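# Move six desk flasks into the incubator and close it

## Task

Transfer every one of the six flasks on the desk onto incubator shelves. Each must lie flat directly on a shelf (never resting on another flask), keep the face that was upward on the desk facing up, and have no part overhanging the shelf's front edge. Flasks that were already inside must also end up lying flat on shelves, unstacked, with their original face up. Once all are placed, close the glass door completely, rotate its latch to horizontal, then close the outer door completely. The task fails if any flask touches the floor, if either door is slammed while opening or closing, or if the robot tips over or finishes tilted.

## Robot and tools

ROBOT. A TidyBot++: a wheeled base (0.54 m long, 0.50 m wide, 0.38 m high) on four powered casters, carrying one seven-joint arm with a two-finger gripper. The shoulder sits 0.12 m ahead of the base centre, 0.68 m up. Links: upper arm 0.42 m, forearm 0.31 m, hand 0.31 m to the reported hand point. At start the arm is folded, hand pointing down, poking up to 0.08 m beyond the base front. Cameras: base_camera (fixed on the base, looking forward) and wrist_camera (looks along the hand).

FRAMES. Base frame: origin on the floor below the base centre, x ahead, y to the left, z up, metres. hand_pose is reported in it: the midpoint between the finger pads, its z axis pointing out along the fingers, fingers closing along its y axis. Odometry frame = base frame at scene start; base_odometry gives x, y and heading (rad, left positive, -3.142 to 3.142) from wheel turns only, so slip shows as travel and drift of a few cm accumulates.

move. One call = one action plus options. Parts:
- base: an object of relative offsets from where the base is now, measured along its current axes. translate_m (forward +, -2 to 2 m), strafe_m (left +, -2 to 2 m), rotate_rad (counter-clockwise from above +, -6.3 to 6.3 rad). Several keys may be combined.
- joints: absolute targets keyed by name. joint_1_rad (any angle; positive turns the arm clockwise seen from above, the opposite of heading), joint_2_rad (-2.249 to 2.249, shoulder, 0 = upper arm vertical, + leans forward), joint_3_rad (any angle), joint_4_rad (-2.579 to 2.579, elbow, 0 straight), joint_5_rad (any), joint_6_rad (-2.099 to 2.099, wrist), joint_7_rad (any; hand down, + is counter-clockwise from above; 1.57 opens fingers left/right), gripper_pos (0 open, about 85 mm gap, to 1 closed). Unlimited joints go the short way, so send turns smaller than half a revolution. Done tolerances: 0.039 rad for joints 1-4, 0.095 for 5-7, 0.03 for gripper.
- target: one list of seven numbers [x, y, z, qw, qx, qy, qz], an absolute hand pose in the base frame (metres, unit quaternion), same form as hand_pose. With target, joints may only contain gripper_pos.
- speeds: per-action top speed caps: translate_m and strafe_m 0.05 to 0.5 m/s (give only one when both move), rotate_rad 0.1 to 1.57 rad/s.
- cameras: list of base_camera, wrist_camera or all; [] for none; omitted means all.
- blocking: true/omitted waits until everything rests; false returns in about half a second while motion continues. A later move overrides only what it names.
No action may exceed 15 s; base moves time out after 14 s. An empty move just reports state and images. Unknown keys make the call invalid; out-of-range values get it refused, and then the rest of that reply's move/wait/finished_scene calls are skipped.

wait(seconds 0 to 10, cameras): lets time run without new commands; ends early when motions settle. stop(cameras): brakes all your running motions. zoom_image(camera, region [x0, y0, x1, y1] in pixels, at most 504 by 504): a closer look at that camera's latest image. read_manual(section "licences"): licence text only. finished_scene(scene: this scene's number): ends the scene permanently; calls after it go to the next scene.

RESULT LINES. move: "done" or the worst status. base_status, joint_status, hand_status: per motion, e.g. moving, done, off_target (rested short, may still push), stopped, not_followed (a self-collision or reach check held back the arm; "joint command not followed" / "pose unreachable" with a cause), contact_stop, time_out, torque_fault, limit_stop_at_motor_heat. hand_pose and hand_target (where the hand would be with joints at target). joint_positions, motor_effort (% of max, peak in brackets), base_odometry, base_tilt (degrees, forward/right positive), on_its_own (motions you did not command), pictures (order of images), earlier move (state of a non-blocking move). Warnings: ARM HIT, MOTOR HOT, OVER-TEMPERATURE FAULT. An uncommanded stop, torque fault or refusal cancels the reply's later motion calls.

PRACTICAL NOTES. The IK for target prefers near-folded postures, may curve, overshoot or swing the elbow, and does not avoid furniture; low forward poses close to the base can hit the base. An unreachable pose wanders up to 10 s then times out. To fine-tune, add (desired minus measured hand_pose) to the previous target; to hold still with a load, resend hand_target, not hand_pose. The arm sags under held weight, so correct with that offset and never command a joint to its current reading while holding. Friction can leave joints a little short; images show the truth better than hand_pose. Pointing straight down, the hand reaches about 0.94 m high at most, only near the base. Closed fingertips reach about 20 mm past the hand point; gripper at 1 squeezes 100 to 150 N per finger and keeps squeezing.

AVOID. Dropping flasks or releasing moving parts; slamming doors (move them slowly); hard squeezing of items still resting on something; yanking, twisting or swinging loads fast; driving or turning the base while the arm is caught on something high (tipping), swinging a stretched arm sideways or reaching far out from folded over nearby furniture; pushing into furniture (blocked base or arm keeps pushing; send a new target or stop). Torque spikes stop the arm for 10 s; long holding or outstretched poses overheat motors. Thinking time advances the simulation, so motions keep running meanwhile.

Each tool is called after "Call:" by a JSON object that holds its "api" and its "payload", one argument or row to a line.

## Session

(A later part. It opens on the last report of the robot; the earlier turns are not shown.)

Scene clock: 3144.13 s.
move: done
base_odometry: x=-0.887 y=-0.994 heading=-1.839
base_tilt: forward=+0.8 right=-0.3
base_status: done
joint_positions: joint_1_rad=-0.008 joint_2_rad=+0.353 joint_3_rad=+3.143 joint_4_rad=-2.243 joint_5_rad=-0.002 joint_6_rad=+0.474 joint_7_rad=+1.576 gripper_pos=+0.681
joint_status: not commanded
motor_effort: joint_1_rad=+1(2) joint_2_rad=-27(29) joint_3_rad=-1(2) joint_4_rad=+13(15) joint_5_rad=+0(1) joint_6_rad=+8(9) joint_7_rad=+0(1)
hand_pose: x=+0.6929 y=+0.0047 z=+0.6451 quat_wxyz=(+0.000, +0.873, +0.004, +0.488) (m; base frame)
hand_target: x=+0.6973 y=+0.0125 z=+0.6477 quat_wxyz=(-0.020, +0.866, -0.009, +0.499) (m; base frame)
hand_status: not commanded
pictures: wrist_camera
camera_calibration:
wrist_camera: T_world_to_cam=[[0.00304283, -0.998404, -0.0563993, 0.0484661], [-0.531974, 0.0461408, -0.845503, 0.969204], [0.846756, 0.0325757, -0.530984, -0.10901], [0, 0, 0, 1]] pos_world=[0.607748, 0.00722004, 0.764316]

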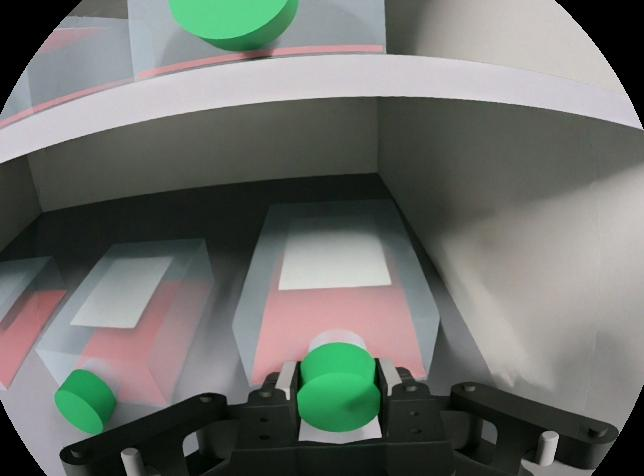

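Call:
{"api": "move", "payload": {
  "joints": {"joint_2_rad": 0.41, "joint_4_rad": -2.272, "joint_6_rad": 0.595},
  "cameras": []
}}

Call:
{"api": "move", "payload": {
  "joints": {"joint_2_rad": 0.45, "joint_4_rad": -2.29, "joint_6_rad": 0.645},
  "cameras": ["wrist_camera"]
}}

Call:
{"api": "move", "payload": {
  "joints": {"joint_2_rad": 0.46, "joint_4_rad": -2.295, "joint_6_rad": 0.655},
  "cameras": ["wrist_camera"]
}}

Scene clock: 3152.57 s.
move: done
base_odometry: x=-0.887 y=-0.994 heading=-1.839
base_tilt: forward=+0.8 right=-0.3
base_status: not commanded
joint_positions: joint_1_rad=-0.008 joint_2_rad=+0.392 joint_3_rad=+3.143 joint_4_rad=-2.261 joint_5_rad=-0.002 joint_6_rad=+0.553 joint_7_rad=+1.576 gripper_pos=+0.681
joint_status: all done
motor_effort: joint_1_rad=+1(2) joint_2_rad=-28(30) joint_3_rad=-1(1) joint_4_rad=+13(14) joint_5_rad=+0(1) joint_6_rad=+9(10) joint_7_rad=+0(0)
hand_pose: x=+0.6960 y=+0.0047 z=+0.6359 quat_wxyz=(+0.000, +0.867, +0.004, +0.498) (m; base frame)
hand_target: x=+0.6967 y=+0.0132 z=+0.6322 quat_wxyz=(-0.022, +0.864, -0.009, +0.503) (m; base frame)
hand_status: not commanded
pictures: none
No camera images: "cameras" was empty.

Scene clock: 3153.33 s.
move: done
base_odometry: x=-0.887 y=-0.994 heading=-1.839
base_tilt: forward=+0.8 right=-0.3
base_status: not commanded
joint_positions: joint_1_rad=-0.008 joint_2_rad=+0.432 joint_3_rad=+3.143 joint_4_rad=-2.279 joint_5_rad=-0.002 joint_6_rad=+0.603 joint_7_rad=+1.576 gripper_pos=+0.681
joint_status: all done
motor_effort: joint_1_rad=+1(1) joint_2_rad=-28(30) joint_3_rad=-1(1) joint_4_rad=+11(13) joint_5_rad=-1(1) joint_6_rad=+9(9) joint_7_rad=+0(1)
hand_pose: x=+0.6941 y=+0.0046 z=+0.6194 quat_wxyz=(+0.000, +0.869, +0.004, +0.495) (m; base frame)
hand_target: x=+0.6942 y=+0.0137 z=+0.6155 quat_wxyz=(-0.022, +0.866, -0.009, +0.499) (m; base frame)
hand_status: not commanded
pictures: wrist_camera
camera_calibration:
wrist_camera: T_world_to_cam=[[0.00383337, -0.998412, -0.0562084, 0.0463253], [-0.519605, 0.0460363, -0.853165, 0.944196], [0.854398, 0.0324767, -0.518603, -0.136584], [0, 0, 0, 1]] pos_world=[0.607129, 0.00722021, 0.737326]

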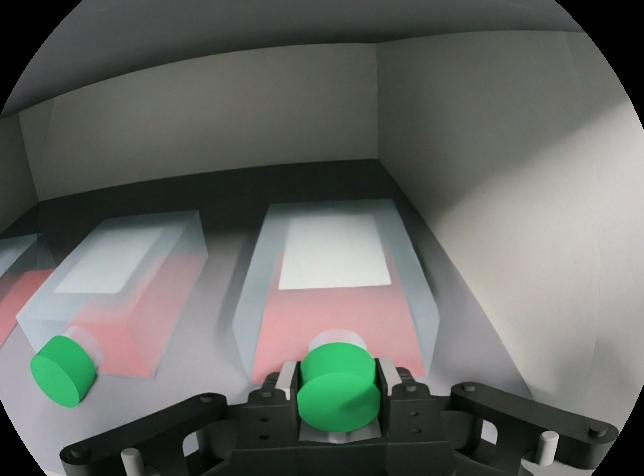

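Scene clock: 3153.87 s.
move: done
base_odometry: x=-0.887 y=-0.994 heading=-1.839
base_tilt: forward=+0.8 right=-0.3
base_status: not commanded
joint_positions: joint_1_rad=-0.008 joint_2_rad=+0.435 joint_3_rad=+3.143 joint_4_rad=-2.281 joint_5_rad=-0.002 joint_6_rad=+0.614 joint_7_rad=+1.576 gripper_pos=+0.681
joint_status: all done
motor_effort: joint_1_rad=+1(1) joint_2_rad=-28(28) joint_3_rad=-1(2) joint_4_rad=+12(12) joint_5_rad=+0(1) joint_6_rad=+8(10) joint_7_rad=+0(0)
hand_pose: x=+0.6946 y=+0.0046 z=+0.6192 quat_wxyz=(+0.000, +0.868, +0.004, +0.497) (m; base frame)
hand_target: x=+0.6928 y=+0.0137 z=+0.6105 quat_wxyz=(-0.022, +0.867, -0.009, +0.497) (m; base frame)
hand_status: not commanded
pictures: wrist_camera
camera_calibration:
wrist_camera: T_world_to_cam=[[0.00409932, -0.998411, -0.056194, 0.0461253], [-0.515499, 0.0460425, -0.855652, 0.943109], [0.85688, 0.0324755, -0.514491, -0.141374], [0, 0, 0, 1]] pos_world=[0.607123, 0.0072202, 0.73683]

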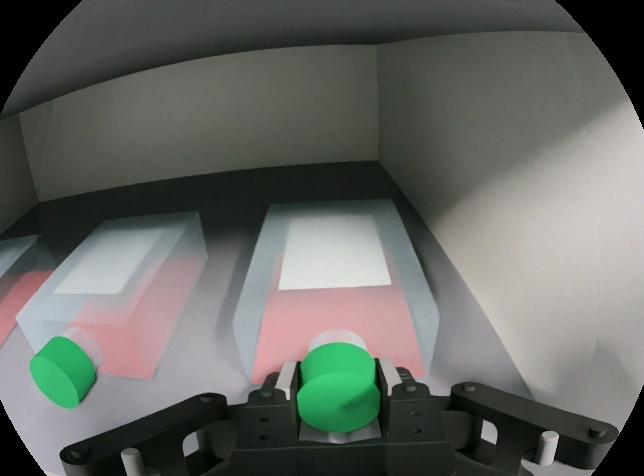

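Call:
{"api": "move", "payload": {
  "joints": {"joint_2_rad": 0.472, "joint_4_rad": -2.301, "joint_6_rad": 0.66},
  "cameras": []
}}

Call:
{"api": "move", "payload": {
  "joints": {"joint_2_rad": 0.48, "joint_4_rad": -2.305, "joint_6_rad": 0.655},
  "cameras": ["wrist_camera"]
}}

Scene clock: 3158.70 s.
move: done
base_odometry: x=-0.887 y=-0.994 heading=-1.839
base_tilt: forward=+0.8 right=-0.3
base_status: not commanded
joint_positions: joint_1_rad=-0.008 joint_2_rad=+0.439 joint_3_rad=+3.143 joint_4_rad=-2.283 joint_5_rad=-0.002 joint_6_rad=+0.624 joint_7_rad=+1.576 gripper_pos=+0.681
joint_status: all done
motor_effort: joint_1_rad=+0(1) joint_2_rad=-27(29) joint_3_rad=-2(2) joint_4_rad=+11(12) joint_5_rad=+0(0) joint_6_rad=+8(9) joint_7_rad=+0(1)
hand_pose: x=+0.6951 y=+0.0046 z=+0.6190 quat_wxyz=(+0.000, +0.867, +0.004, +0.498) (m; base frame)
hand_target: x=+0.6900 y=+0.0137 z=+0.6026 quat_wxyz=(-0.022, +0.871, -0.009, +0.491) (m; base frame)
hand_status: not commanded
pictures: none
No camera images: "cameras" was empty.

Scene clock: 3159.17 s.
move: off_target
base_odometry: x=-0.887 y=-0.994 heading=-1.839
base_tilt: forward=+0.8 right=-0.3
base_status: not commanded
joint_positions: joint_1_rad=-0.008 joint_2_rad=+0.440 joint_3_rad=+3.143 joint_4_rad=-2.283 joint_5_rad=-0.002 joint_6_rad=+0.625 joint_7_rad=+1.575 gripper_pos=+0.681
joint_status: joint_2_rad off_target (ended at +0.440, target +0.480); the others done
motor_effort: joint_1_rad=+1(2) joint_2_rad=-25(27) joint_3_rad=-1(1) joint_4_rad=+10(11) joint_5_rad=+0(0) joint_6_rad=+7(8) joint_7_rad=+1(1)
hand_pose: x=+0.6952 y=+0.0046 z=+0.6187 quat_wxyz=(+0.000, +0.867, +0.004, +0.499) (m; base frame)
hand_target: x=+0.6867 y=+0.0137 z=+0.5952 quat_wxyz=(-0.022, +0.875, -0.009, +0.484) (m; base frame)
hand_status: not commanded
pictures: wrist_camera
camera_calibration:
wrist_camera: T_world_to_cam=[[0.00420378, -0.998398, -0.0564287, 0.0460783], [-0.51162, 0.0463371, -0.857962, 0.9416], [0.859202, 0.0324767, -0.510605, -0.146147], [0, 0, 0, 1]] pos_world=[0.607117, 0.00711975, 0.735833]

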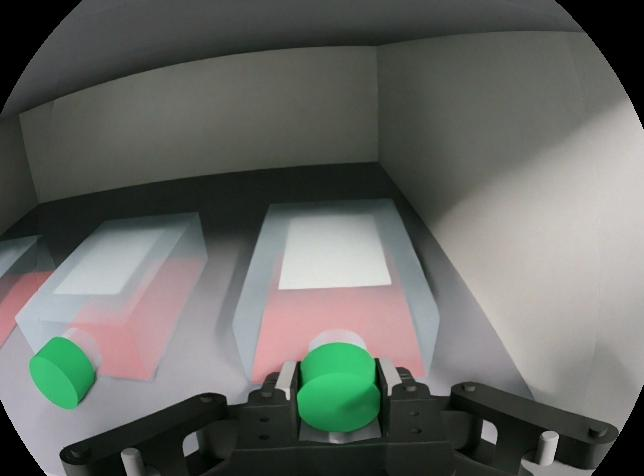

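Call:
{"api": "move", "payload": {
  "joints": {"joint_2_rad": 0.458, "joint_4_rad": -2.294, "joint_6_rad": 0.65},
  "cameras": []
}}

Call:
{"api": "move", "payload": {
  "joints": {"gripper_pos": 0.62},
  "cameras": ["wrist_camera"]
}}

Call:
{"api": "move", "payload": {
  "joints": {"gripper_pos": 0.42},
  "cameras": ["wrist_camera"]
}}

Scene clock: 3165.37 s.
move: done
base_odometry: x=-0.887 y=-0.994 heading=-1.839
base_tilt: forward=+0.8 right=-0.3
base_status: not commanded
joint_positions: joint_1_rad=-0.008 joint_2_rad=+0.440 joint_3_rad=+3.143 joint_4_rad=-2.283 joint_5_rad=-0.002 joint_6_rad=+0.625 joint_7_rad=+1.575 gripper_pos=+0.681
joint_status: all done
motor_effort: joint_1_rad=+1(2) joint_2_rad=-26(27) joint_3_rad=-1(1) joint_4_rad=+10(11) joint_5_rad=+0(1) joint_6_rad=+7(7) joint_7_rad=+0(1)
hand_pose: x=+0.6952 y=+0.0046 z=+0.6188 quat_wxyz=(+0.000, +0.867, +0.004, +0.499) (m; base frame)
hand_target: x=+0.6926 y=+0.0137 z=+0.6107 quat_wxyz=(-0.022, +0.868, -0.009, +0.496) (m; base frame)
hand_status: not commanded
pictures: none
No camera images: "cameras" was empty.

Scene clock: 3166.03 s.
move: done
base_odometry: x=-0.887 y=-0.994 heading=-1.839
base_tilt: forward=+0.8 right=-0.3
base_status: not commanded
joint_positions: joint_1_rad=-0.008 joint_2_rad=+0.440 joint_3_rad=+3.143 joint_4_rad=-2.283 joint_5_rad=-0.002 joint_6_rad=+0.625 joint_7_rad=+1.575 gripper_pos=+0.620
joint_status: all done
motor_effort: joint_1_rad=+1(1) joint_2_rad=-28(28) joint_3_rad=-1(2) joint_4_rad=+11(12) joint_5_rad=+0(1) joint_6_rad=+8(8) joint_7_rad=+0(1)
hand_pose: x=+0.6952 y=+0.0046 z=+0.6188 quat_wxyz=(+0.000, +0.867, +0.004, +0.499) (m; base frame)
hand_target: x=+0.6926 y=+0.0137 z=+0.6107 quat_wxyz=(-0.022, +0.868, -0.009, +0.496) (m; base frame)
hand_status: not commanded
pictures: wrist_camera
camera_calibration:
wrist_camera: T_world_to_cam=[[0.00422109, -0.998398, -0.0564307, 0.0460749], [-0.511311, 0.0463417, -0.858146, 0.941634], [0.859386, 0.0324759, -0.510296, -0.146435], [0, 0, 0, 1]] pos_world=[0.607117, 0.00711975, 0.735934]

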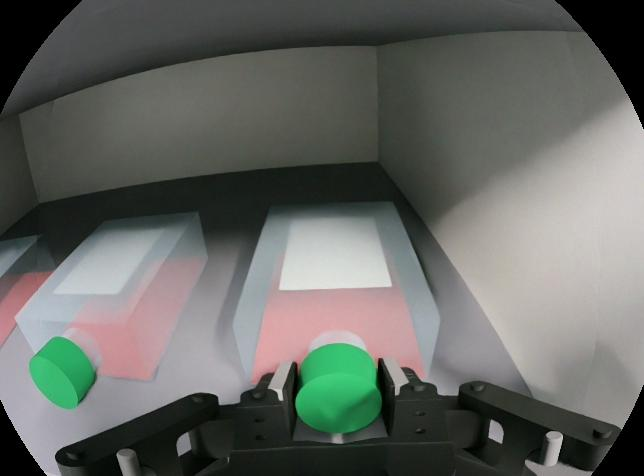

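Scene clock: 3166.67 s.
move: done
base_odometry: x=-0.887 y=-0.994 heading=-1.839
base_tilt: forward=+0.8 right=-0.3
base_status: not commanded
joint_positions: joint_1_rad=-0.008 joint_2_rad=+0.440 joint_3_rad=+3.143 joint_4_rad=-2.283 joint_5_rad=-0.002 joint_6_rad=+0.625 joint_7_rad=+1.575 gripper_pos=+0.420
joint_status: all done
motor_effort: joint_1_rad=+0(1) joint_2_rad=-28(28) joint_3_rad=-1(2) joint_4_rad=+12(12) joint_5_rad=+0(1) joint_6_rad=+8(8) joint_7_rad=+0(1)
hand_pose: x=+0.6952 y=+0.0046 z=+0.6188 quat_wxyz=(+0.000, +0.867, +0.004, +0.499) (m; base frame)
hand_target: x=+0.6926 y=+0.0137 z=+0.6107 quat_wxyz=(-0.022, +0.868, -0.009, +0.496) (m; base frame)
hand_status: not commanded
pictures: wrist_camera
camera_calibration:
wrist_camera: T_world_to_cam=[[0.00422109, -0.998398, -0.0564307, 0.0460749], [-0.511311, 0.0463417, -0.858146, 0.941634], [0.859386, 0.0324759, -0.510296, -0.146435], [0, 0, 0, 1]] pos_world=[0.607117, 0.00711975, 0.735934]

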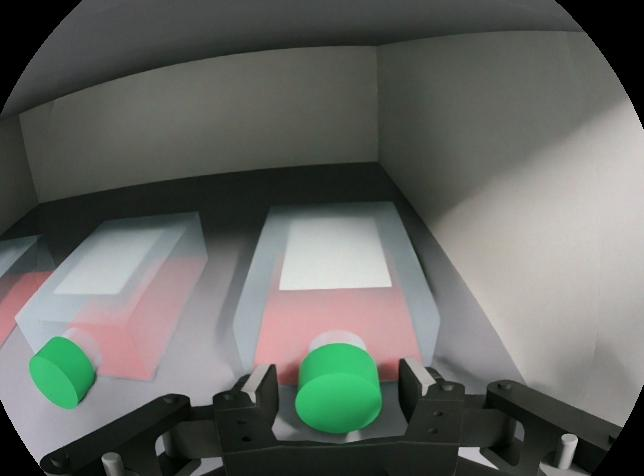

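Call:
{"api": "move", "payload": {
  "base": {"translate_m": -0.12},
  "speeds": {"translate_m": 0.08},
  "cameras": ["wrist_camera"]
}}

Call:
{"api": "move", "payload": {
  "base": {"translate_m": -0.25},
  "speeds": {"translate_m": 0.25},
  "cameras": ["wrist_camera"]
}}

Scene clock: 3173.43 s.
move: done
base_odometry: x=-0.855 y=-0.878 heading=-1.839
base_tilt: forward=+0.8 right=-0.3
base_status: done
joint_positions: joint_1_rad=-0.008 joint_2_rad=+0.441 joint_3_rad=+3.143 joint_4_rad=-2.285 joint_5_rad=-0.002 joint_6_rad=+0.625 joint_7_rad=+1.575 gripper_pos=+0.420
joint_status: not commanded
motor_effort: joint_1_rad=+0(1) joint_2_rad=-28(29) joint_3_rad=-1(2) joint_4_rad=+11(13) joint_5_rad=+0(1) joint_6_rad=+8(8) joint_7_rad=+0(1)
hand_pose: x=+0.6943 y=+0.0046 z=+0.6177 quat_wxyz=(+0.000, +0.867, +0.004, +0.498) (m; base frame)
hand_target: x=+0.6926 y=+0.0137 z=+0.6107 quat_wxyz=(-0.022, +0.868, -0.009, +0.496) (m; base frame)
hand_status: not commanded
pictures: wrist_camera
camera_calibration:
wrist_camera: T_world_to_cam=[[0.00404223, -0.998405, -0.0563043, 0.0460423], [-0.513498, 0.046242, -0.856844, 0.940925], [0.858081, 0.0323757, -0.512493, -0.143975], [0, 0, 0, 1]] pos_world=[0.60652, 0.0071199, 0.735032]

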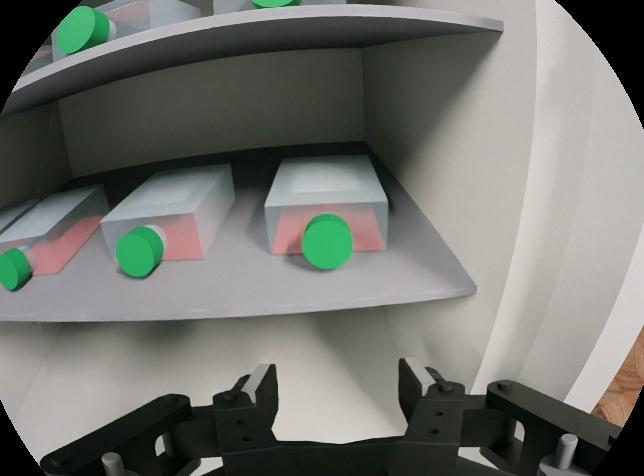

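Scene clock: 3175.30 s.
move: done
base_odometry: x=-0.789 y=-0.637 heading=-1.839
base_tilt: forward=+0.8 right=-0.3
base_status: done
joint_positions: joint_1_rad=-0.008 joint_2_rad=+0.441 joint_3_rad=+3.143 joint_4_rad=-2.286 joint_5_rad=-0.002 joint_6_rad=+0.625 joint_7_rad=+1.575 gripper_pos=+0.420
joint_status: not commanded
motor_effort: joint_1_rad=+1(2) joint_2_rad=-27(29) joint_3_rad=-1(2) joint_4_rad=+11(13) joint_5_rad=-1(1) joint_6_rad=+8(8) joint_7_rad=+0(0)
hand_pose: x=+0.6937 y=+0.0046 z=+0.6168 quat_wxyz=(+0.000, +0.868, +0.004, +0.497) (m; base frame)
hand_target: x=+0.6926 y=+0.0137 z=+0.6107 quat_wxyz=(-0.022, +0.868, -0.009, +0.496) (m; base frame)
hand_status: not commanded
pictures: wrist_camera
camera_calibration:
wrist_camera: T_world_to_cam=[[0.00393095, -0.998406, -0.0563114, 0.0460771], [-0.515189, 0.0462414, -0.855828, 0.940399], [0.857068, 0.0323752, -0.514186, -0.142137], [0, 0, 0, 1]] pos_world=[0.606123, 0.0071199, 0.73433]

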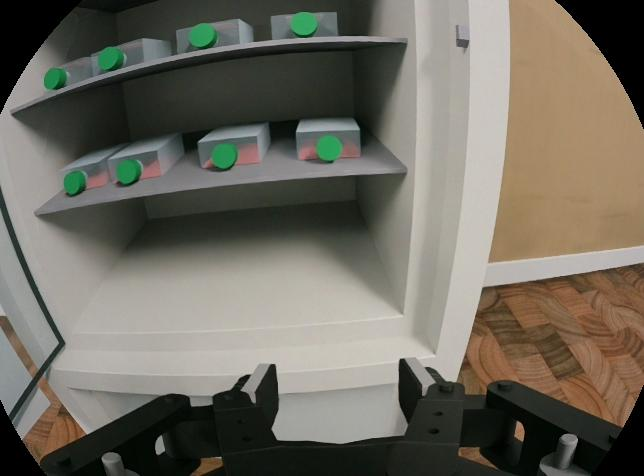

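Call:
{"api": "move", "payload": {
  "base": {"translate_m": -0.45},
  "speeds": {"translate_m": 0.3},
  "joints": {"joint_2_rad": 0.10, "joint_4_rad": -1.75, "joint_6_rad": -0.185},
  "cameras": ["wrist_camera"]
}}

Call:
{"api": "move", "payload": {
  "base": {"strafe_m": 0.3},
  "speeds": {"strafe_m": 0.25},
  "joints": {"joint_2_rad": -0.007, "joint_4_rad": -1.63, "joint_6_rad": -0.45},
  "cameras": ["wrist_camera", "base_camera"]
}}

Scene clock: 3227.53 s.
move: done
base_odometry: x=-0.669 y=-0.203 heading=-1.839
base_tilt: forward=+0.8 right=-0.3
base_status: done
joint_positions: joint_1_rad=-0.008 joint_2_rad=+0.107 joint_3_rad=+3.143 joint_4_rad=-1.772 joint_5_rad=-0.002 joint_6_rad=-0.146 joint_7_rad=+1.575 gripper_pos=+0.420
joint_status: all done
motor_effort: joint_1_rad=+1(2) joint_2_rad=-25(32) joint_3_rad=-1(2) joint_4_rad=+20(22) joint_5_rad=+0(1) joint_6_rad=+8(9) joint_7_rad=+0(1)
hand_pose: x=+0.7432 y=+0.0054 z=+0.8687 quat_wxyz=(-0.001, +0.848, +0.004, +0.530) (m; base frame)
hand_target: x=+0.7415 y=+0.0056 z=+0.8745 quat_wxyz=(-0.009, +0.851, -0.013, +0.525) (m; base frame)
hand_status: not commanded
pictures: wrist_camera
camera_calibration:
wrist_camera: T_world_to_cam=[[0.0093153, -0.998284, -0.057805, 0.0581756], [-0.447357, 0.0475394, -0.893091, 1.16341], [0.894307, 0.0341789, -0.446147, -0.141895], [0, 0, 0, 1]] pos_world=[0.646815, 0.00761781, 0.979087]

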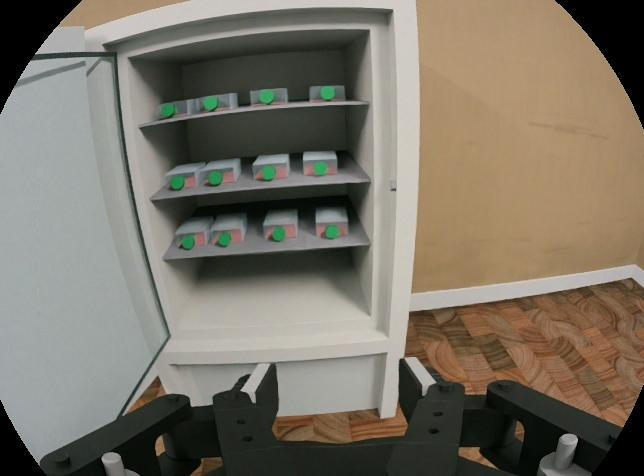

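Scene clock: 3229.60 s.
move: done
base_odometry: x=-0.380 y=-0.282 heading=-1.839
base_tilt: forward=+0.8 right=-0.3
base_status: done
joint_positions: joint_1_rad=-0.008 joint_2_rad=-0.007 joint_3_rad=+3.143 joint_4_rad=-1.646 joint_5_rad=-0.002 joint_6_rad=-0.411 joint_7_rad=+1.575 gripper_pos=+0.420
joint_status: all done
motor_effort: joint_1_rad=+1(3) joint_2_rad=-22(29) joint_3_rad=-1(4) joint_4_rad=+21(22) joint_5_rad=+0(1) joint_6_rad=+8(10) joint_7_rad=+0(0)
hand_pose: x=+0.7058 y=+0.0052 z=+0.9378 quat_wxyz=(-0.001, +0.855, +0.004, +0.519) (m; base frame)
hand_target: x=+0.7029 y=+0.0025 z=+0.9364 quat_wxyz=(-0.006, +0.860, -0.016, +0.509) (m; base frame)
hand_status: not commanded
pictures: base_camera, wrist_camera
camera_calibration:
wrist_camera: T_world_to_cam=[[0.00824296, -0.998276, -0.0581202, 0.063318], [-0.469934, 0.0474368, -0.881426, 1.21337], [0.882663, 0.0345782, -0.468733, -0.0482257], [0, 0, 0, 1]] pos_world=[0.612249, 0.00731794, 1.05057]

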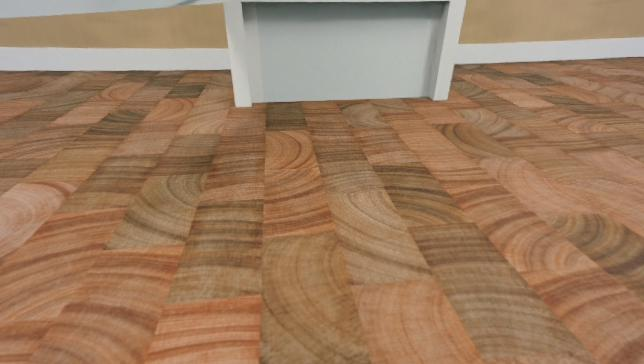

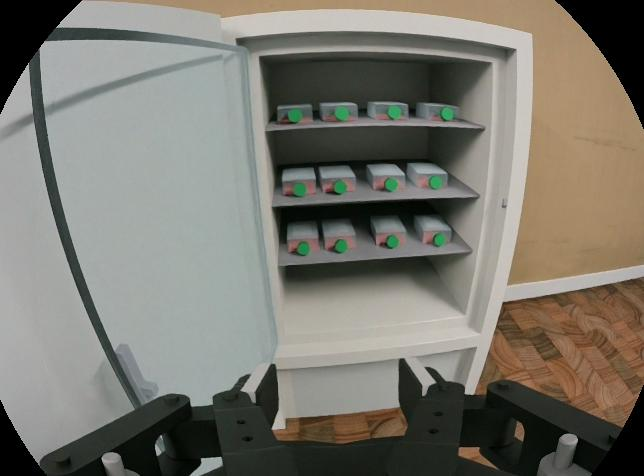

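Call:
{"api": "zoom_image", "payload": {
  "camera": "base_camera",
  "region": [0, 0, 300, 120]
}}

Call:
{"api": "zoom_image", "payload": {
  "camera": "wrist_camera",
  "region": [0, 0, 300, 476]
}}

Scaled by 1.680.

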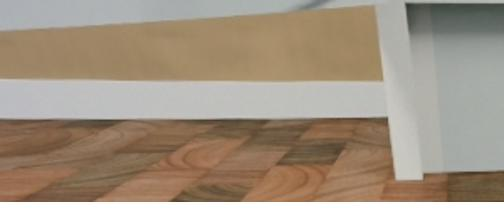

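Scaled by 1.059.

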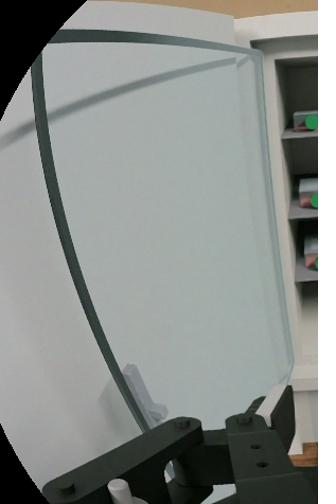

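Call:
{"api": "move", "payload": {
  "base": {"strafe_m": 0.24},
  "speeds": {"strafe_m": 0.15},
  "joints": {"gripper_pos": 0.1},
  "cameras": ["wrist_camera", "base_camera"]
}}

Scene clock: 3291.50 s.
move: done
base_odometry: x=-0.148 y=-0.345 heading=-1.839
base_tilt: forward=+0.8 right=-0.3
base_status: done
joint_positions: joint_1_rad=-0.008 joint_2_rad=-0.007 joint_3_rad=+3.143 joint_4_rad=-1.646 joint_5_rad=-0.002 joint_6_rad=-0.412 joint_7_rad=+1.575 gripper_pos=+0.100
joint_status: all done
motor_effort: joint_1_rad=+1(3) joint_2_rad=-22(23) joint_3_rad=-1(3) joint_4_rad=+21(22) joint_5_rad=-1(1) joint_6_rad=+8(8) joint_7_rad=+0(1)
hand_pose: x=+0.7057 y=+0.0053 z=+0.9375 quat_wxyz=(-0.001, +0.855, +0.004, +0.519) (m; base frame)
hand_target: x=+0.7029 y=+0.0025 z=+0.9364 quat_wxyz=(-0.006, +0.860, -0.016, +0.509) (m; base frame)
hand_status: not commanded
pictures: base_camera, wrist_camera
camera_calibration:
wrist_camera: T_world_to_cam=[[0.00827865, -0.998272, -0.0581731, 0.0634465], [-0.470727, 0.0474357, -0.881003, 1.21327], [0.88224, 0.0346772, -0.469521, -0.0471028], [0, 0, 0, 1]] pos_world=[0.61215, 0.00741793, 1.05047]

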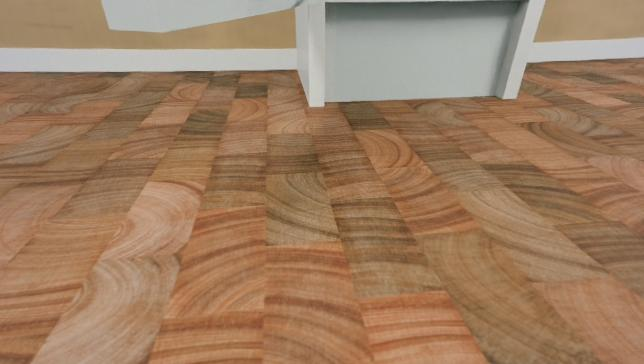

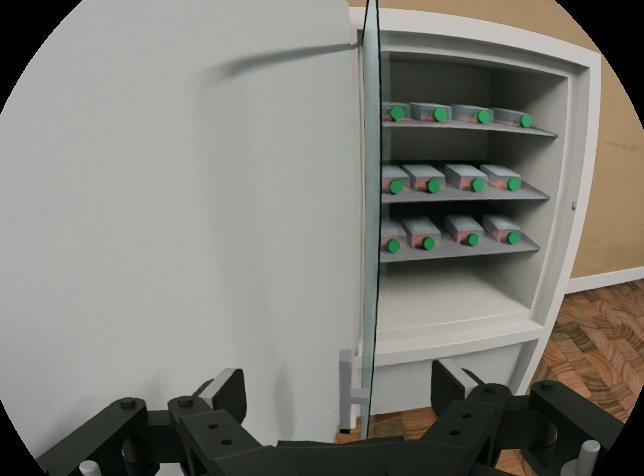

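Call:
{"api": "zoom_image", "payload": {
  "camera": "wrist_camera",
  "region": [300, 0, 440, 240]
}}

Call:
{"api": "zoom_image", "payload": {
  "camera": "wrist_camera",
  "region": [300, 240, 440, 476]
}}

Scaled by 2.100.

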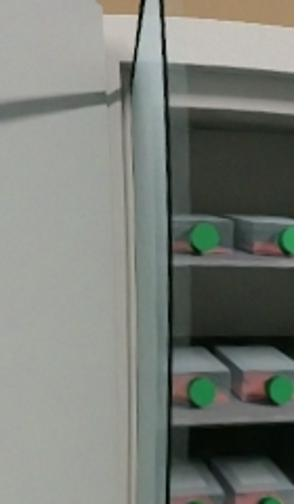

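Scaled by 2.136.

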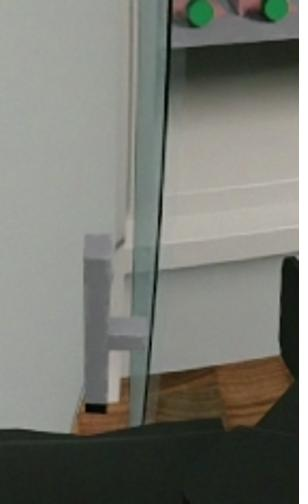

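Call:
{"api": "move", "payload": {
  "base": {"translate_m": 0.10, "strafe_m": -0.032},
  "speeds": {"translate_m": 0.12},
  "cameras": ["wrist_camera"]
}}

Scene clock: 3333.07 s.
move: done
base_odometry: x=-0.206 y=-0.434 heading=-1.838
base_tilt: forward=+0.8 right=-0.3
base_status: done
joint_positions: joint_1_rad=-0.008 joint_2_rad=-0.009 joint_3_rad=+3.143 joint_4_rad=-1.646 joint_5_rad=-0.002 joint_6_rad=-0.414 joint_7_rad=+1.575 gripper_pos=+0.100
joint_status: not commanded
motor_effort: joint_1_rad=+1(2) joint_2_rad=-22(25) joint_3_rad=-1(2) joint_4_rad=+20(22) joint_5_rad=+0(1) joint_6_rad=+8(9) joint_7_rad=+0(0)
hand_pose: x=+0.7051 y=+0.0053 z=+0.9377 quat_wxyz=(-0.001, +0.855, +0.004, +0.519) (m; base frame)
hand_target: x=+0.7029 y=+0.0025 z=+0.9364 quat_wxyz=(-0.006, +0.860, -0.016, +0.509) (m; base frame)
hand_status: not commanded
pictures: wrist_camera
camera_calibration:
wrist_camera: T_world_to_cam=[[0.00824538, -0.998272, -0.0581795, 0.0634885], [-0.47124, 0.0474368, -0.880728, 1.21328], [0.881966, 0.0346785, -0.470035, -0.0459492], [0, 0, 0, 1]] pos_world=[0.611751, 0.00741793, 1.05067]

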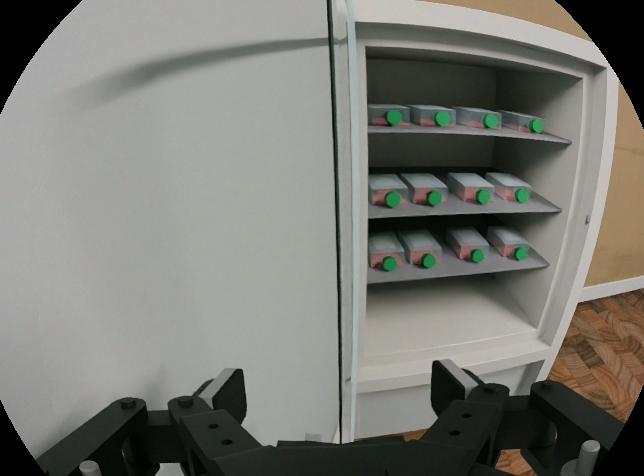

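Call:
{"api": "move", "payload": {
  "base": {"translate_m": 0.045},
  "speeds": {"translate_m": 0.08},
  "cameras": ["wrist_camera"]
}}

Scene clock: 3340.10 s.
move: done
base_odometry: x=-0.218 y=-0.477 heading=-1.839
base_tilt: forward=+0.8 right=-0.3
base_status: done
joint_positions: joint_1_rad=-0.008 joint_2_rad=-0.009 joint_3_rad=+3.143 joint_4_rad=-1.646 joint_5_rad=-0.002 joint_6_rad=-0.415 joint_7_rad=+1.575 gripper_pos=+0.100
joint_status: not commanded
motor_effort: joint_1_rad=+0(3) joint_2_rad=-21(25) joint_3_rad=-1(2) joint_4_rad=+20(22) joint_5_rad=+0(1) joint_6_rad=+8(9) joint_7_rad=+0(1)
hand_pose: x=+0.7049 y=+0.0053 z=+0.9378 quat_wxyz=(-0.001, +0.855, +0.004, +0.518) (m; base frame)
hand_target: x=+0.7029 y=+0.0025 z=+0.9364 quat_wxyz=(-0.006, +0.860, -0.016, +0.509) (m; base frame)
hand_status: not commanded
pictures: wrist_camera
camera_calibration:
wrist_camera: T_world_to_cam=[[0.00822712, -0.998272, -0.0581775, 0.063505], [-0.471515, 0.0474327, -0.880581, 1.21329], [0.88182, 0.0346762, -0.47031, -0.0453474], [0, 0, 0, 1]] pos_world=[0.611551, 0.00741794, 1.05077]

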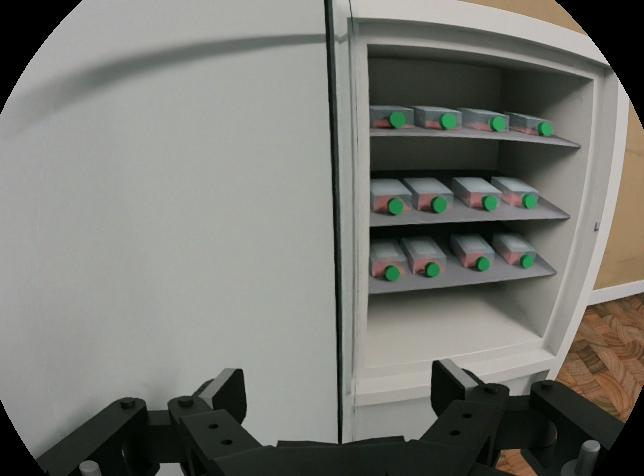

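Call:
{"api": "move", "payload": {
  "base": {"strafe_m": -0.076},
  "speeds": {"strafe_m": 0.08},
  "cameras": ["wrist_camera"]
}}

Call:
{"api": "move", "payload": {
  "base": {"translate_m": 0.02, "strafe_m": -0.151},
  "speeds": {"strafe_m": 0.1},
  "cameras": ["wrist_camera"]
}}

Scene clock: 3348.87 s.
move: done
base_odometry: x=-0.291 y=-0.457 heading=-1.838
base_tilt: forward=+0.8 right=-0.3
base_status: done
joint_positions: joint_1_rad=-0.009 joint_2_rad=-0.009 joint_3_rad=+3.142 joint_4_rad=-1.646 joint_5_rad=-0.002 joint_6_rad=-0.416 joint_7_rad=+1.575 gripper_pos=+0.100
joint_status: not commanded
motor_effort: joint_1_rad=+1(5) joint_2_rad=-22(22) joint_3_rad=-1(4) joint_4_rad=+21(22) joint_5_rad=+0(1) joint_6_rad=+8(9) joint_7_rad=+0(1)
hand_pose: x=+0.7047 y=+0.0066 z=+0.9375 quat_wxyz=(-0.002, +0.855, +0.005, +0.518) (m; base frame)
hand_target: x=+0.7029 y=+0.0025 z=+0.9364 quat_wxyz=(-0.006, +0.860, -0.016, +0.509) (m; base frame)
hand_status: not commanded
pictures: wrist_camera
camera_calibration:
wrist_camera: T_world_to_cam=[[0.0105745, -0.998253, -0.0581229, 0.063201], [-0.472649, 0.0462331, -0.880037, 1.21314], [0.881187, 0.0367777, -0.471335, -0.0439467], [0, 0, 0, 1]] pos_world=[0.611447, 0.0086196, 1.05057]

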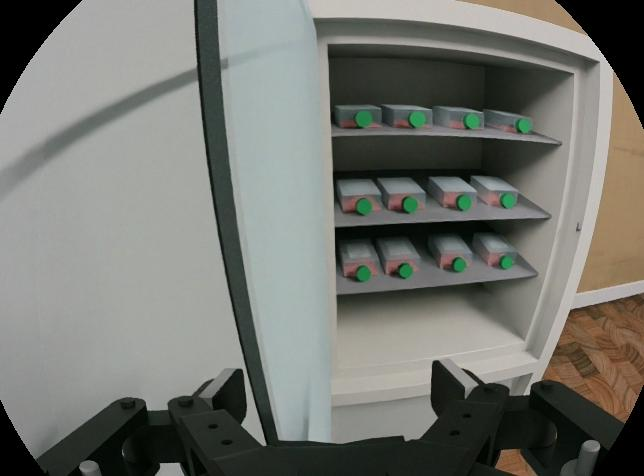

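Scene clock: 3350.97 s.
move: done
base_odometry: x=-0.442 y=-0.436 heading=-1.839
base_tilt: forward=+0.8 right=-0.2
base_status: done
joint_positions: joint_1_rad=-0.011 joint_2_rad=-0.016 joint_3_rad=+3.141 joint_4_rad=-1.645 joint_5_rad=-0.002 joint_6_rad=-0.433 joint_7_rad=+1.575 gripper_pos=+0.100
joint_status: not commanded
motor_effort: joint_1_rad=+1(6) joint_2_rad=-21(24) joint_3_rad=-1(4) joint_4_rad=+21(23) joint_5_rad=-1(1) joint_6_rad=+8(11) joint_7_rad=+0(0)
hand_pose: x=+0.7005 y=+0.0079 z=+0.9369 quat_wxyz=(-0.002, +0.858, +0.006, +0.513) (m; base frame)
hand_target: x=+0.7029 y=+0.0025 z=+0.9364 quat_wxyz=(-0.006, +0.860, -0.016, +0.509) (m; base frame)
hand_status: not commanded
pictures: wrist_camera
camera_calibration:
wrist_camera: T_world_to_cam=[[0.0121641, -0.998232, -0.0581777, 0.0633454], [-0.481826, 0.0451304, -0.875104, 1.21244], [0.876182, 0.0386764, -0.480426, -0.0285816], [0, 0, 0, 1]] pos_world=[0.608456, 0.00962112, 1.05096]

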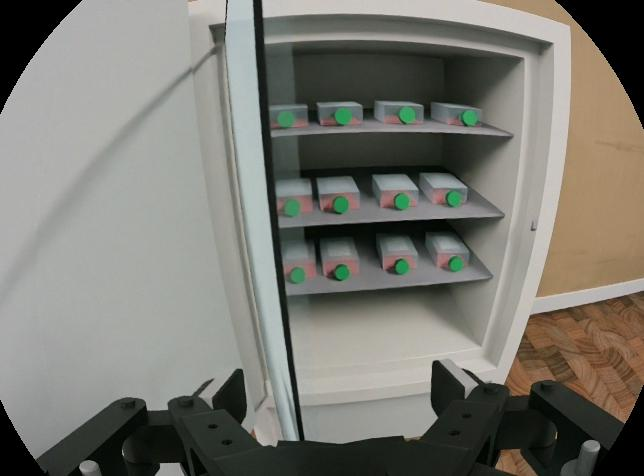

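Call:
{"api": "move", "payload": {
  "base": {"translate_m": 0.056, "strafe_m": -0.142},
  "speeds": {"strafe_m": 0.1},
  "cameras": ["wrist_camera"]
}}

Scene clock: 3357.43 s.
move: done
base_odometry: x=-0.594 y=-0.453 heading=-1.839
base_tilt: forward=+0.8 right=-0.2
base_status: done
joint_positions: joint_1_rad=-0.011 joint_2_rad=-0.016 joint_3_rad=+3.141 joint_4_rad=-1.645 joint_5_rad=-0.002 joint_6_rad=-0.434 joint_7_rad=+1.575 gripper_pos=+0.100
joint_status: not commanded
motor_effort: joint_1_rad=+1(7) joint_2_rad=-21(22) joint_3_rad=-1(5) joint_4_rad=+21(22) joint_5_rad=+0(1) joint_6_rad=+8(9) joint_7_rad=+0(1)
hand_pose: x=+0.7004 y=+0.0086 z=+0.9368 quat_wxyz=(-0.003, +0.858, +0.007, +0.513) (m; base frame)
hand_target: x=+0.7029 y=+0.0025 z=+0.9364 quat_wxyz=(-0.006, +0.860, -0.016, +0.509) (m; base frame)
hand_status: not commanded
pictures: wrist_camera
camera_calibration:
wrist_camera: T_world_to_cam=[[0.013307, -0.99822, -0.058138, 0.0632034], [-0.482168, 0.0445307, -0.874946, 1.21232], [0.875978, 0.0396752, -0.480717, -0.0281426], [0, 0, 0, 1]] pos_world=[0.608354, 0.0102219, 1.05086]

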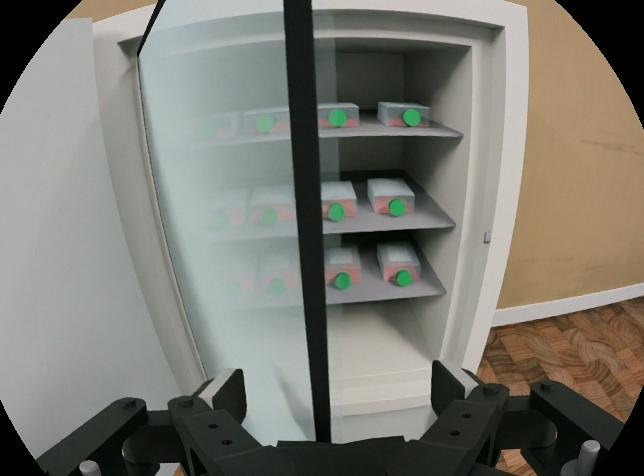

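Call:
{"api": "move", "payload": {
  "base": {"translate_m": 0.092, "strafe_m": -0.12},
  "speeds": {"strafe_m": 0.1},
  "cameras": ["wrist_camera"]
}}

Scene clock: 3366.73 s.
move: done
base_odometry: x=-0.734 y=-0.509 heading=-1.839
base_tilt: forward=+0.8 right=-0.2
base_status: done
joint_positions: joint_1_rad=-0.012 joint_2_rad=-0.016 joint_3_rad=+3.140 joint_4_rad=-1.645 joint_5_rad=-0.002 joint_6_rad=-0.435 joint_7_rad=+1.575 gripper_pos=+0.100
joint_status: not commanded
motor_effort: joint_1_rad=+0(5) joint_2_rad=-21(23) joint_3_rad=-1(4) joint_4_rad=+21(22) joint_5_rad=+0(1) joint_6_rad=+8(10) joint_7_rad=+0(0)
hand_pose: x=+0.7003 y=+0.0091 z=+0.9365 quat_wxyz=(-0.003, +0.858, +0.007, +0.513) (m; base frame)
hand_target: x=+0.7029 y=+0.0025 z=+0.9364 quat_wxyz=(-0.006, +0.860, -0.016, +0.509) (m; base frame)
hand_status: not commanded
pictures: wrist_camera
camera_calibration:
wrist_camera: T_world_to_cam=[[0.014195, -0.99821, -0.0580977, 0.063009], [-0.483014, 0.0440292, -0.874505, 1.21218], [0.875498, 0.0404756, -0.481524, -0.0271234], [0, 0, 0, 1]] pos_world=[0.608353, 0.0106226, 1.05066]

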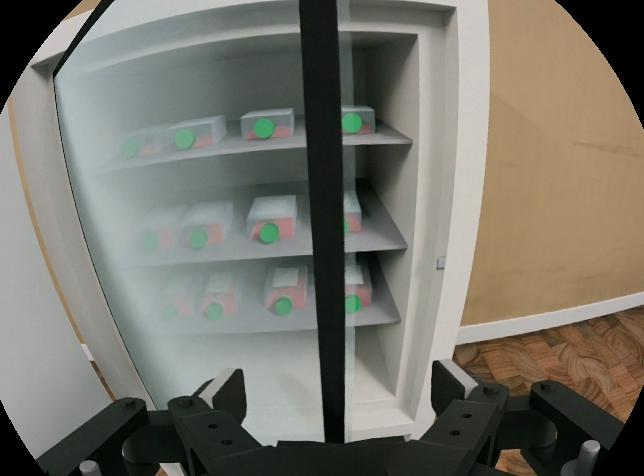

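Call:
{"api": "move", "payload": {
  "base": {"translate_m": 0.12, "strafe_m": -0.092},
  "speeds": {"translate_m": 0.1},
  "cameras": ["wrist_camera"]
}}

Scene clock: 3378.00 s.
move: done
base_odometry: x=-0.855 y=-0.601 heading=-1.839
base_tilt: forward=+0.8 right=-0.3
base_status: done
joint_positions: joint_1_rad=-0.012 joint_2_rad=-0.015 joint_3_rad=+3.140 joint_4_rad=-1.645 joint_5_rad=-0.002 joint_6_rad=-0.436 joint_7_rad=+1.575 gripper_pos=+0.100
joint_status: not commanded
motor_effort: joint_1_rad=+1(4) joint_2_rad=-21(24) joint_3_rad=-1(3) joint_4_rad=+21(23) joint_5_rad=+0(1) joint_6_rad=+8(11) joint_7_rad=+0(0)
hand_pose: x=+0.7004 y=+0.0093 z=+0.9356 quat_wxyz=(-0.003, +0.859, +0.007, +0.512) (m; base frame)
hand_target: x=+0.7029 y=+0.0025 z=+0.9364 quat_wxyz=(-0.006, +0.860, -0.016, +0.509) (m; base frame)
hand_status: not commanded
pictures: wrist_camera
camera_calibration:
wrist_camera: T_world_to_cam=[[0.0144272, -0.998206, -0.0581011, 0.0630261], [-0.484942, 0.0438306, -0.873448, 1.21177], [0.874428, 0.0407771, -0.483439, -0.0250745], [0, 0, 0, 1]] pos_world=[0.608655, 0.0108229, 1.04996]

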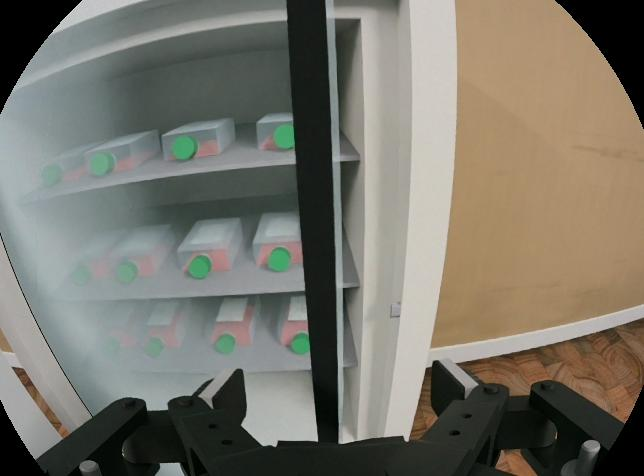

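Call:
{"api": "move", "payload": {
  "base": {"translate_m": -0.08},
  "speeds": {"translate_m": 0.1},
  "cameras": ["wrist_camera"]
}}

Call:
{"api": "move", "payload": {
  "base": {"strafe_m": 0.095},
  "speeds": {"strafe_m": 0.15},
  "joints": {"gripper_pos": 1.0},
  "cameras": ["wrist_camera"]
}}

Scene clock: 3389.90 s.
move: done
base_odometry: x=-0.834 y=-0.523 heading=-1.839
base_tilt: forward=+0.8 right=-0.3
base_status: done
joint_positions: joint_1_rad=-0.012 joint_2_rad=-0.014 joint_3_rad=+3.140 joint_4_rad=-1.645 joint_5_rad=-0.002 joint_6_rad=-0.436 joint_7_rad=+1.575 gripper_pos=+0.100
joint_status: not commanded
motor_effort: joint_1_rad=+1(2) joint_2_rad=-22(25) joint_3_rad=-1(3) joint_4_rad=+21(22) joint_5_rad=+0(1) joint_6_rad=+8(8) joint_7_rad=+0(0)
hand_pose: x=+0.7006 y=+0.0093 z=+0.9351 quat_wxyz=(-0.003, +0.859, +0.007, +0.512) (m; base frame)
hand_target: x=+0.7029 y=+0.0025 z=+0.9364 quat_wxyz=(-0.006, +0.860, -0.016, +0.509) (m; base frame)
hand_status: not commanded
pictures: wrist_camera
camera_calibration:
wrist_camera: T_world_to_cam=[[0.0143701, -0.998207, -0.0581113, 0.0630426], [-0.485842, 0.0438251, -0.872948, 1.21164], [0.873929, 0.0407772, -0.48434, -0.0243697], [0, 0, 0, 1]] pos_world=[0.609057, 0.0108229, 1.04956]

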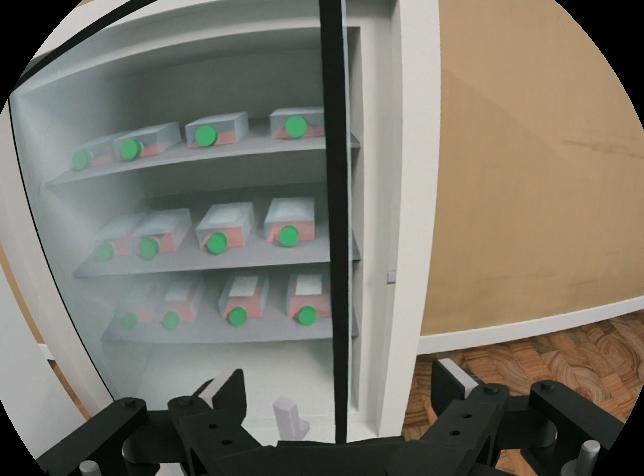

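Scene clock: 3391.20 s.
move: done
base_odometry: x=-0.742 y=-0.548 heading=-1.839
base_tilt: forward=+0.8 right=-0.3
base_status: done
joint_positions: joint_1_rad=-0.012 joint_2_rad=-0.014 joint_3_rad=+3.140 joint_4_rad=-1.645 joint_5_rad=-0.002 joint_6_rad=-0.436 joint_7_rad=+1.575 gripper_pos=+0.999
joint_status: all done
motor_effort: joint_1_rad=+1(4) joint_2_rad=-21(23) joint_3_rad=-1(3) joint_4_rad=+21(22) joint_5_rad=+0(1) joint_6_rad=+8(9) joint_7_rad=+0(1)
hand_pose: x=+0.7006 y=+0.0092 z=+0.9351 quat_wxyz=(-0.003, +0.859, +0.007, +0.512) (m; base frame)
hand_target: x=+0.7029 y=+0.0025 z=+0.9364 quat_wxyz=(-0.006, +0.860, -0.016, +0.509) (m; base frame)
hand_status: not commanded
pictures: wrist_camera
camera_calibration:
wrist_camera: T_world_to_cam=[[0.0142323, -0.998206, -0.0581496, 0.0630667], [-0.485797, 0.0439274, -0.872967, 1.21164], [0.873956, 0.0406733, -0.484301, -0.0244224], [0, 0, 0, 1]] pos_world=[0.609057, 0.0107228, 1.04956]

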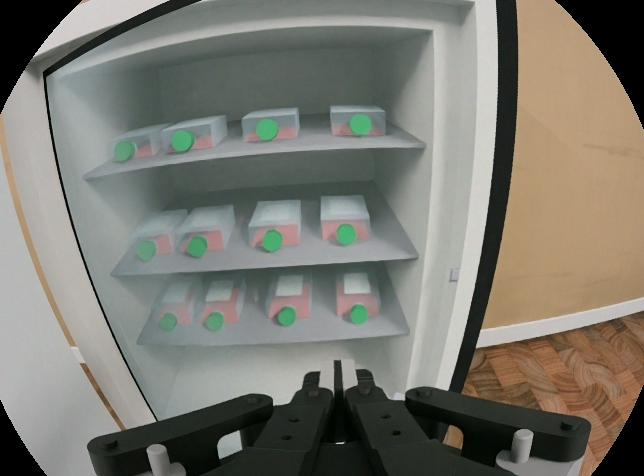

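Call:
{"api": "move", "payload": {

}}

Scene clock: 3413.87 s.
base_odometry: x=-0.742 y=-0.548 heading=-1.839
base_tilt: forward=+0.8 right=-0.3
base_status: done
joint_positions: joint_1_rad=-0.012 joint_2_rad=-0.014 joint_3_rad=+3.140 joint_4_rad=-1.645 joint_5_rad=-0.002 joint_6_rad=-0.436 joint_7_rad=+1.575 gripper_pos=+0.999
joint_status: all done
motor_effort: joint_1_rad=+1(4) joint_2_rad=-21(23) joint_3_rad=-1(3) joint_4_rad=+21(22) joint_5_rad=+0(1) joint_6_rad=+8(9) joint_7_rad=+0(1)
hand_pose: x=+0.7006 y=+0.0092 z=+0.9351 quat_wxyz=(-0.003, +0.859, +0.007, +0.512) (m; base frame)
hand_target: x=+0.7029 y=+0.0025 z=+0.9364 quat_wxyz=(-0.006, +0.860, -0.016, +0.509) (m; base frame)
hand_status: not commanded
pictures: base_camera, wrist_camera
camera_calibration:
wrist_camera: T_world_to_cam=[[0.0142323, -0.998206, -0.0581496, 0.0630667], [-0.485797, 0.0439274, -0.872967, 1.21164], [0.873956, 0.0406733, -0.484301, -0.0244224], [0, 0, 0, 1]] pos_world=[0.609057, 0.0107228, 1.04956]

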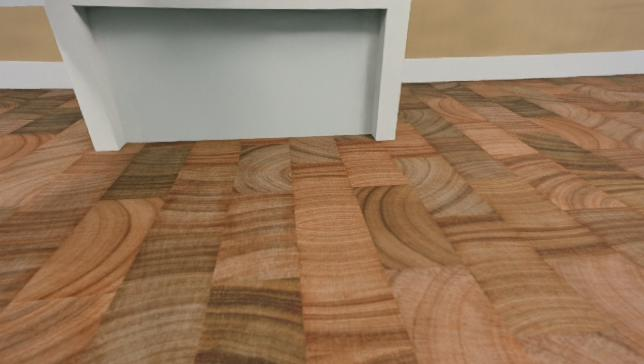

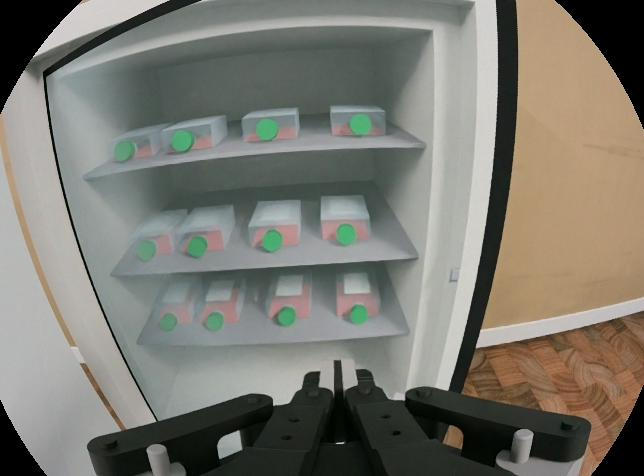

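Call:
{"api": "zoom_image", "payload": {
  "camera": "wrist_camera",
  "region": [360, 180, 560, 476]
}}

Scaled by 1.703.

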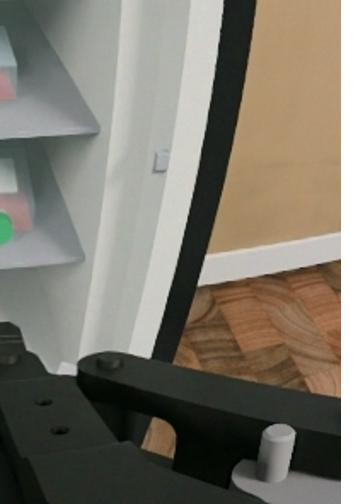

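Call:
{"api": "move", "payload": {
  "base": {"translate_m": 0.12},
  "speeds": {"translate_m": 0.06},
  "cameras": ["wrist_camera"]
}}

Scene clock: 3454.33 s.
move: done
base_odometry: x=-0.774 y=-0.664 heading=-1.839
base_tilt: forward=+0.8 right=-0.3
base_status: done
joint_positions: joint_1_rad=-0.012 joint_2_rad=-0.013 joint_3_rad=+3.140 joint_4_rad=-1.645 joint_5_rad=-0.002 joint_6_rad=-0.436 joint_7_rad=+1.575 gripper_pos=+0.999
joint_status: not commanded
motor_effort: joint_1_rad=+0(2) joint_2_rad=-21(25) joint_3_rad=-1(1) joint_4_rad=+21(22) joint_5_rad=+0(1) joint_6_rad=+8(9) joint_7_rad=+0(1)
hand_pose: x=+0.7007 y=+0.0092 z=+0.9350 quat_wxyz=(-0.003, +0.859, +0.007, +0.512) (m; base frame)
hand_target: x=+0.7029 y=+0.0025 z=+0.9364 quat_wxyz=(-0.006, +0.860, -0.016, +0.509) (m; base frame)
hand_status: not commanded
pictures: wrist_camera
camera_calibration:
wrist_camera: T_world_to_cam=[[0.0142254, -0.998206, -0.0581536, 0.0630679], [-0.485916, 0.0439288, -0.872901, 1.2116], [0.87389, 0.0406752, -0.48442, -0.0243935], [0, 0, 0, 1]] pos_world=[0.609157, 0.0107228, 1.04946]

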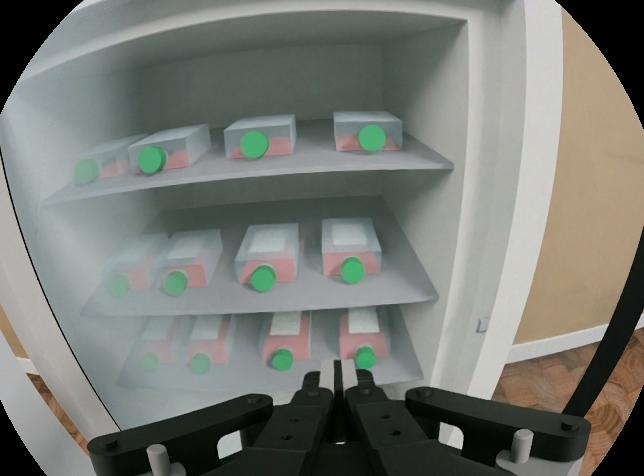

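Call:
{"api": "zoom_image", "payload": {
  "camera": "wrist_camera",
  "region": [460, 180, 644, 476]
}}

Scaled by 1.703.

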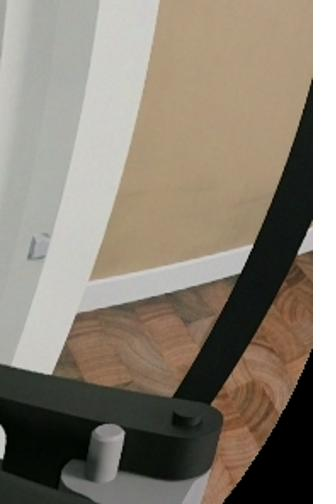

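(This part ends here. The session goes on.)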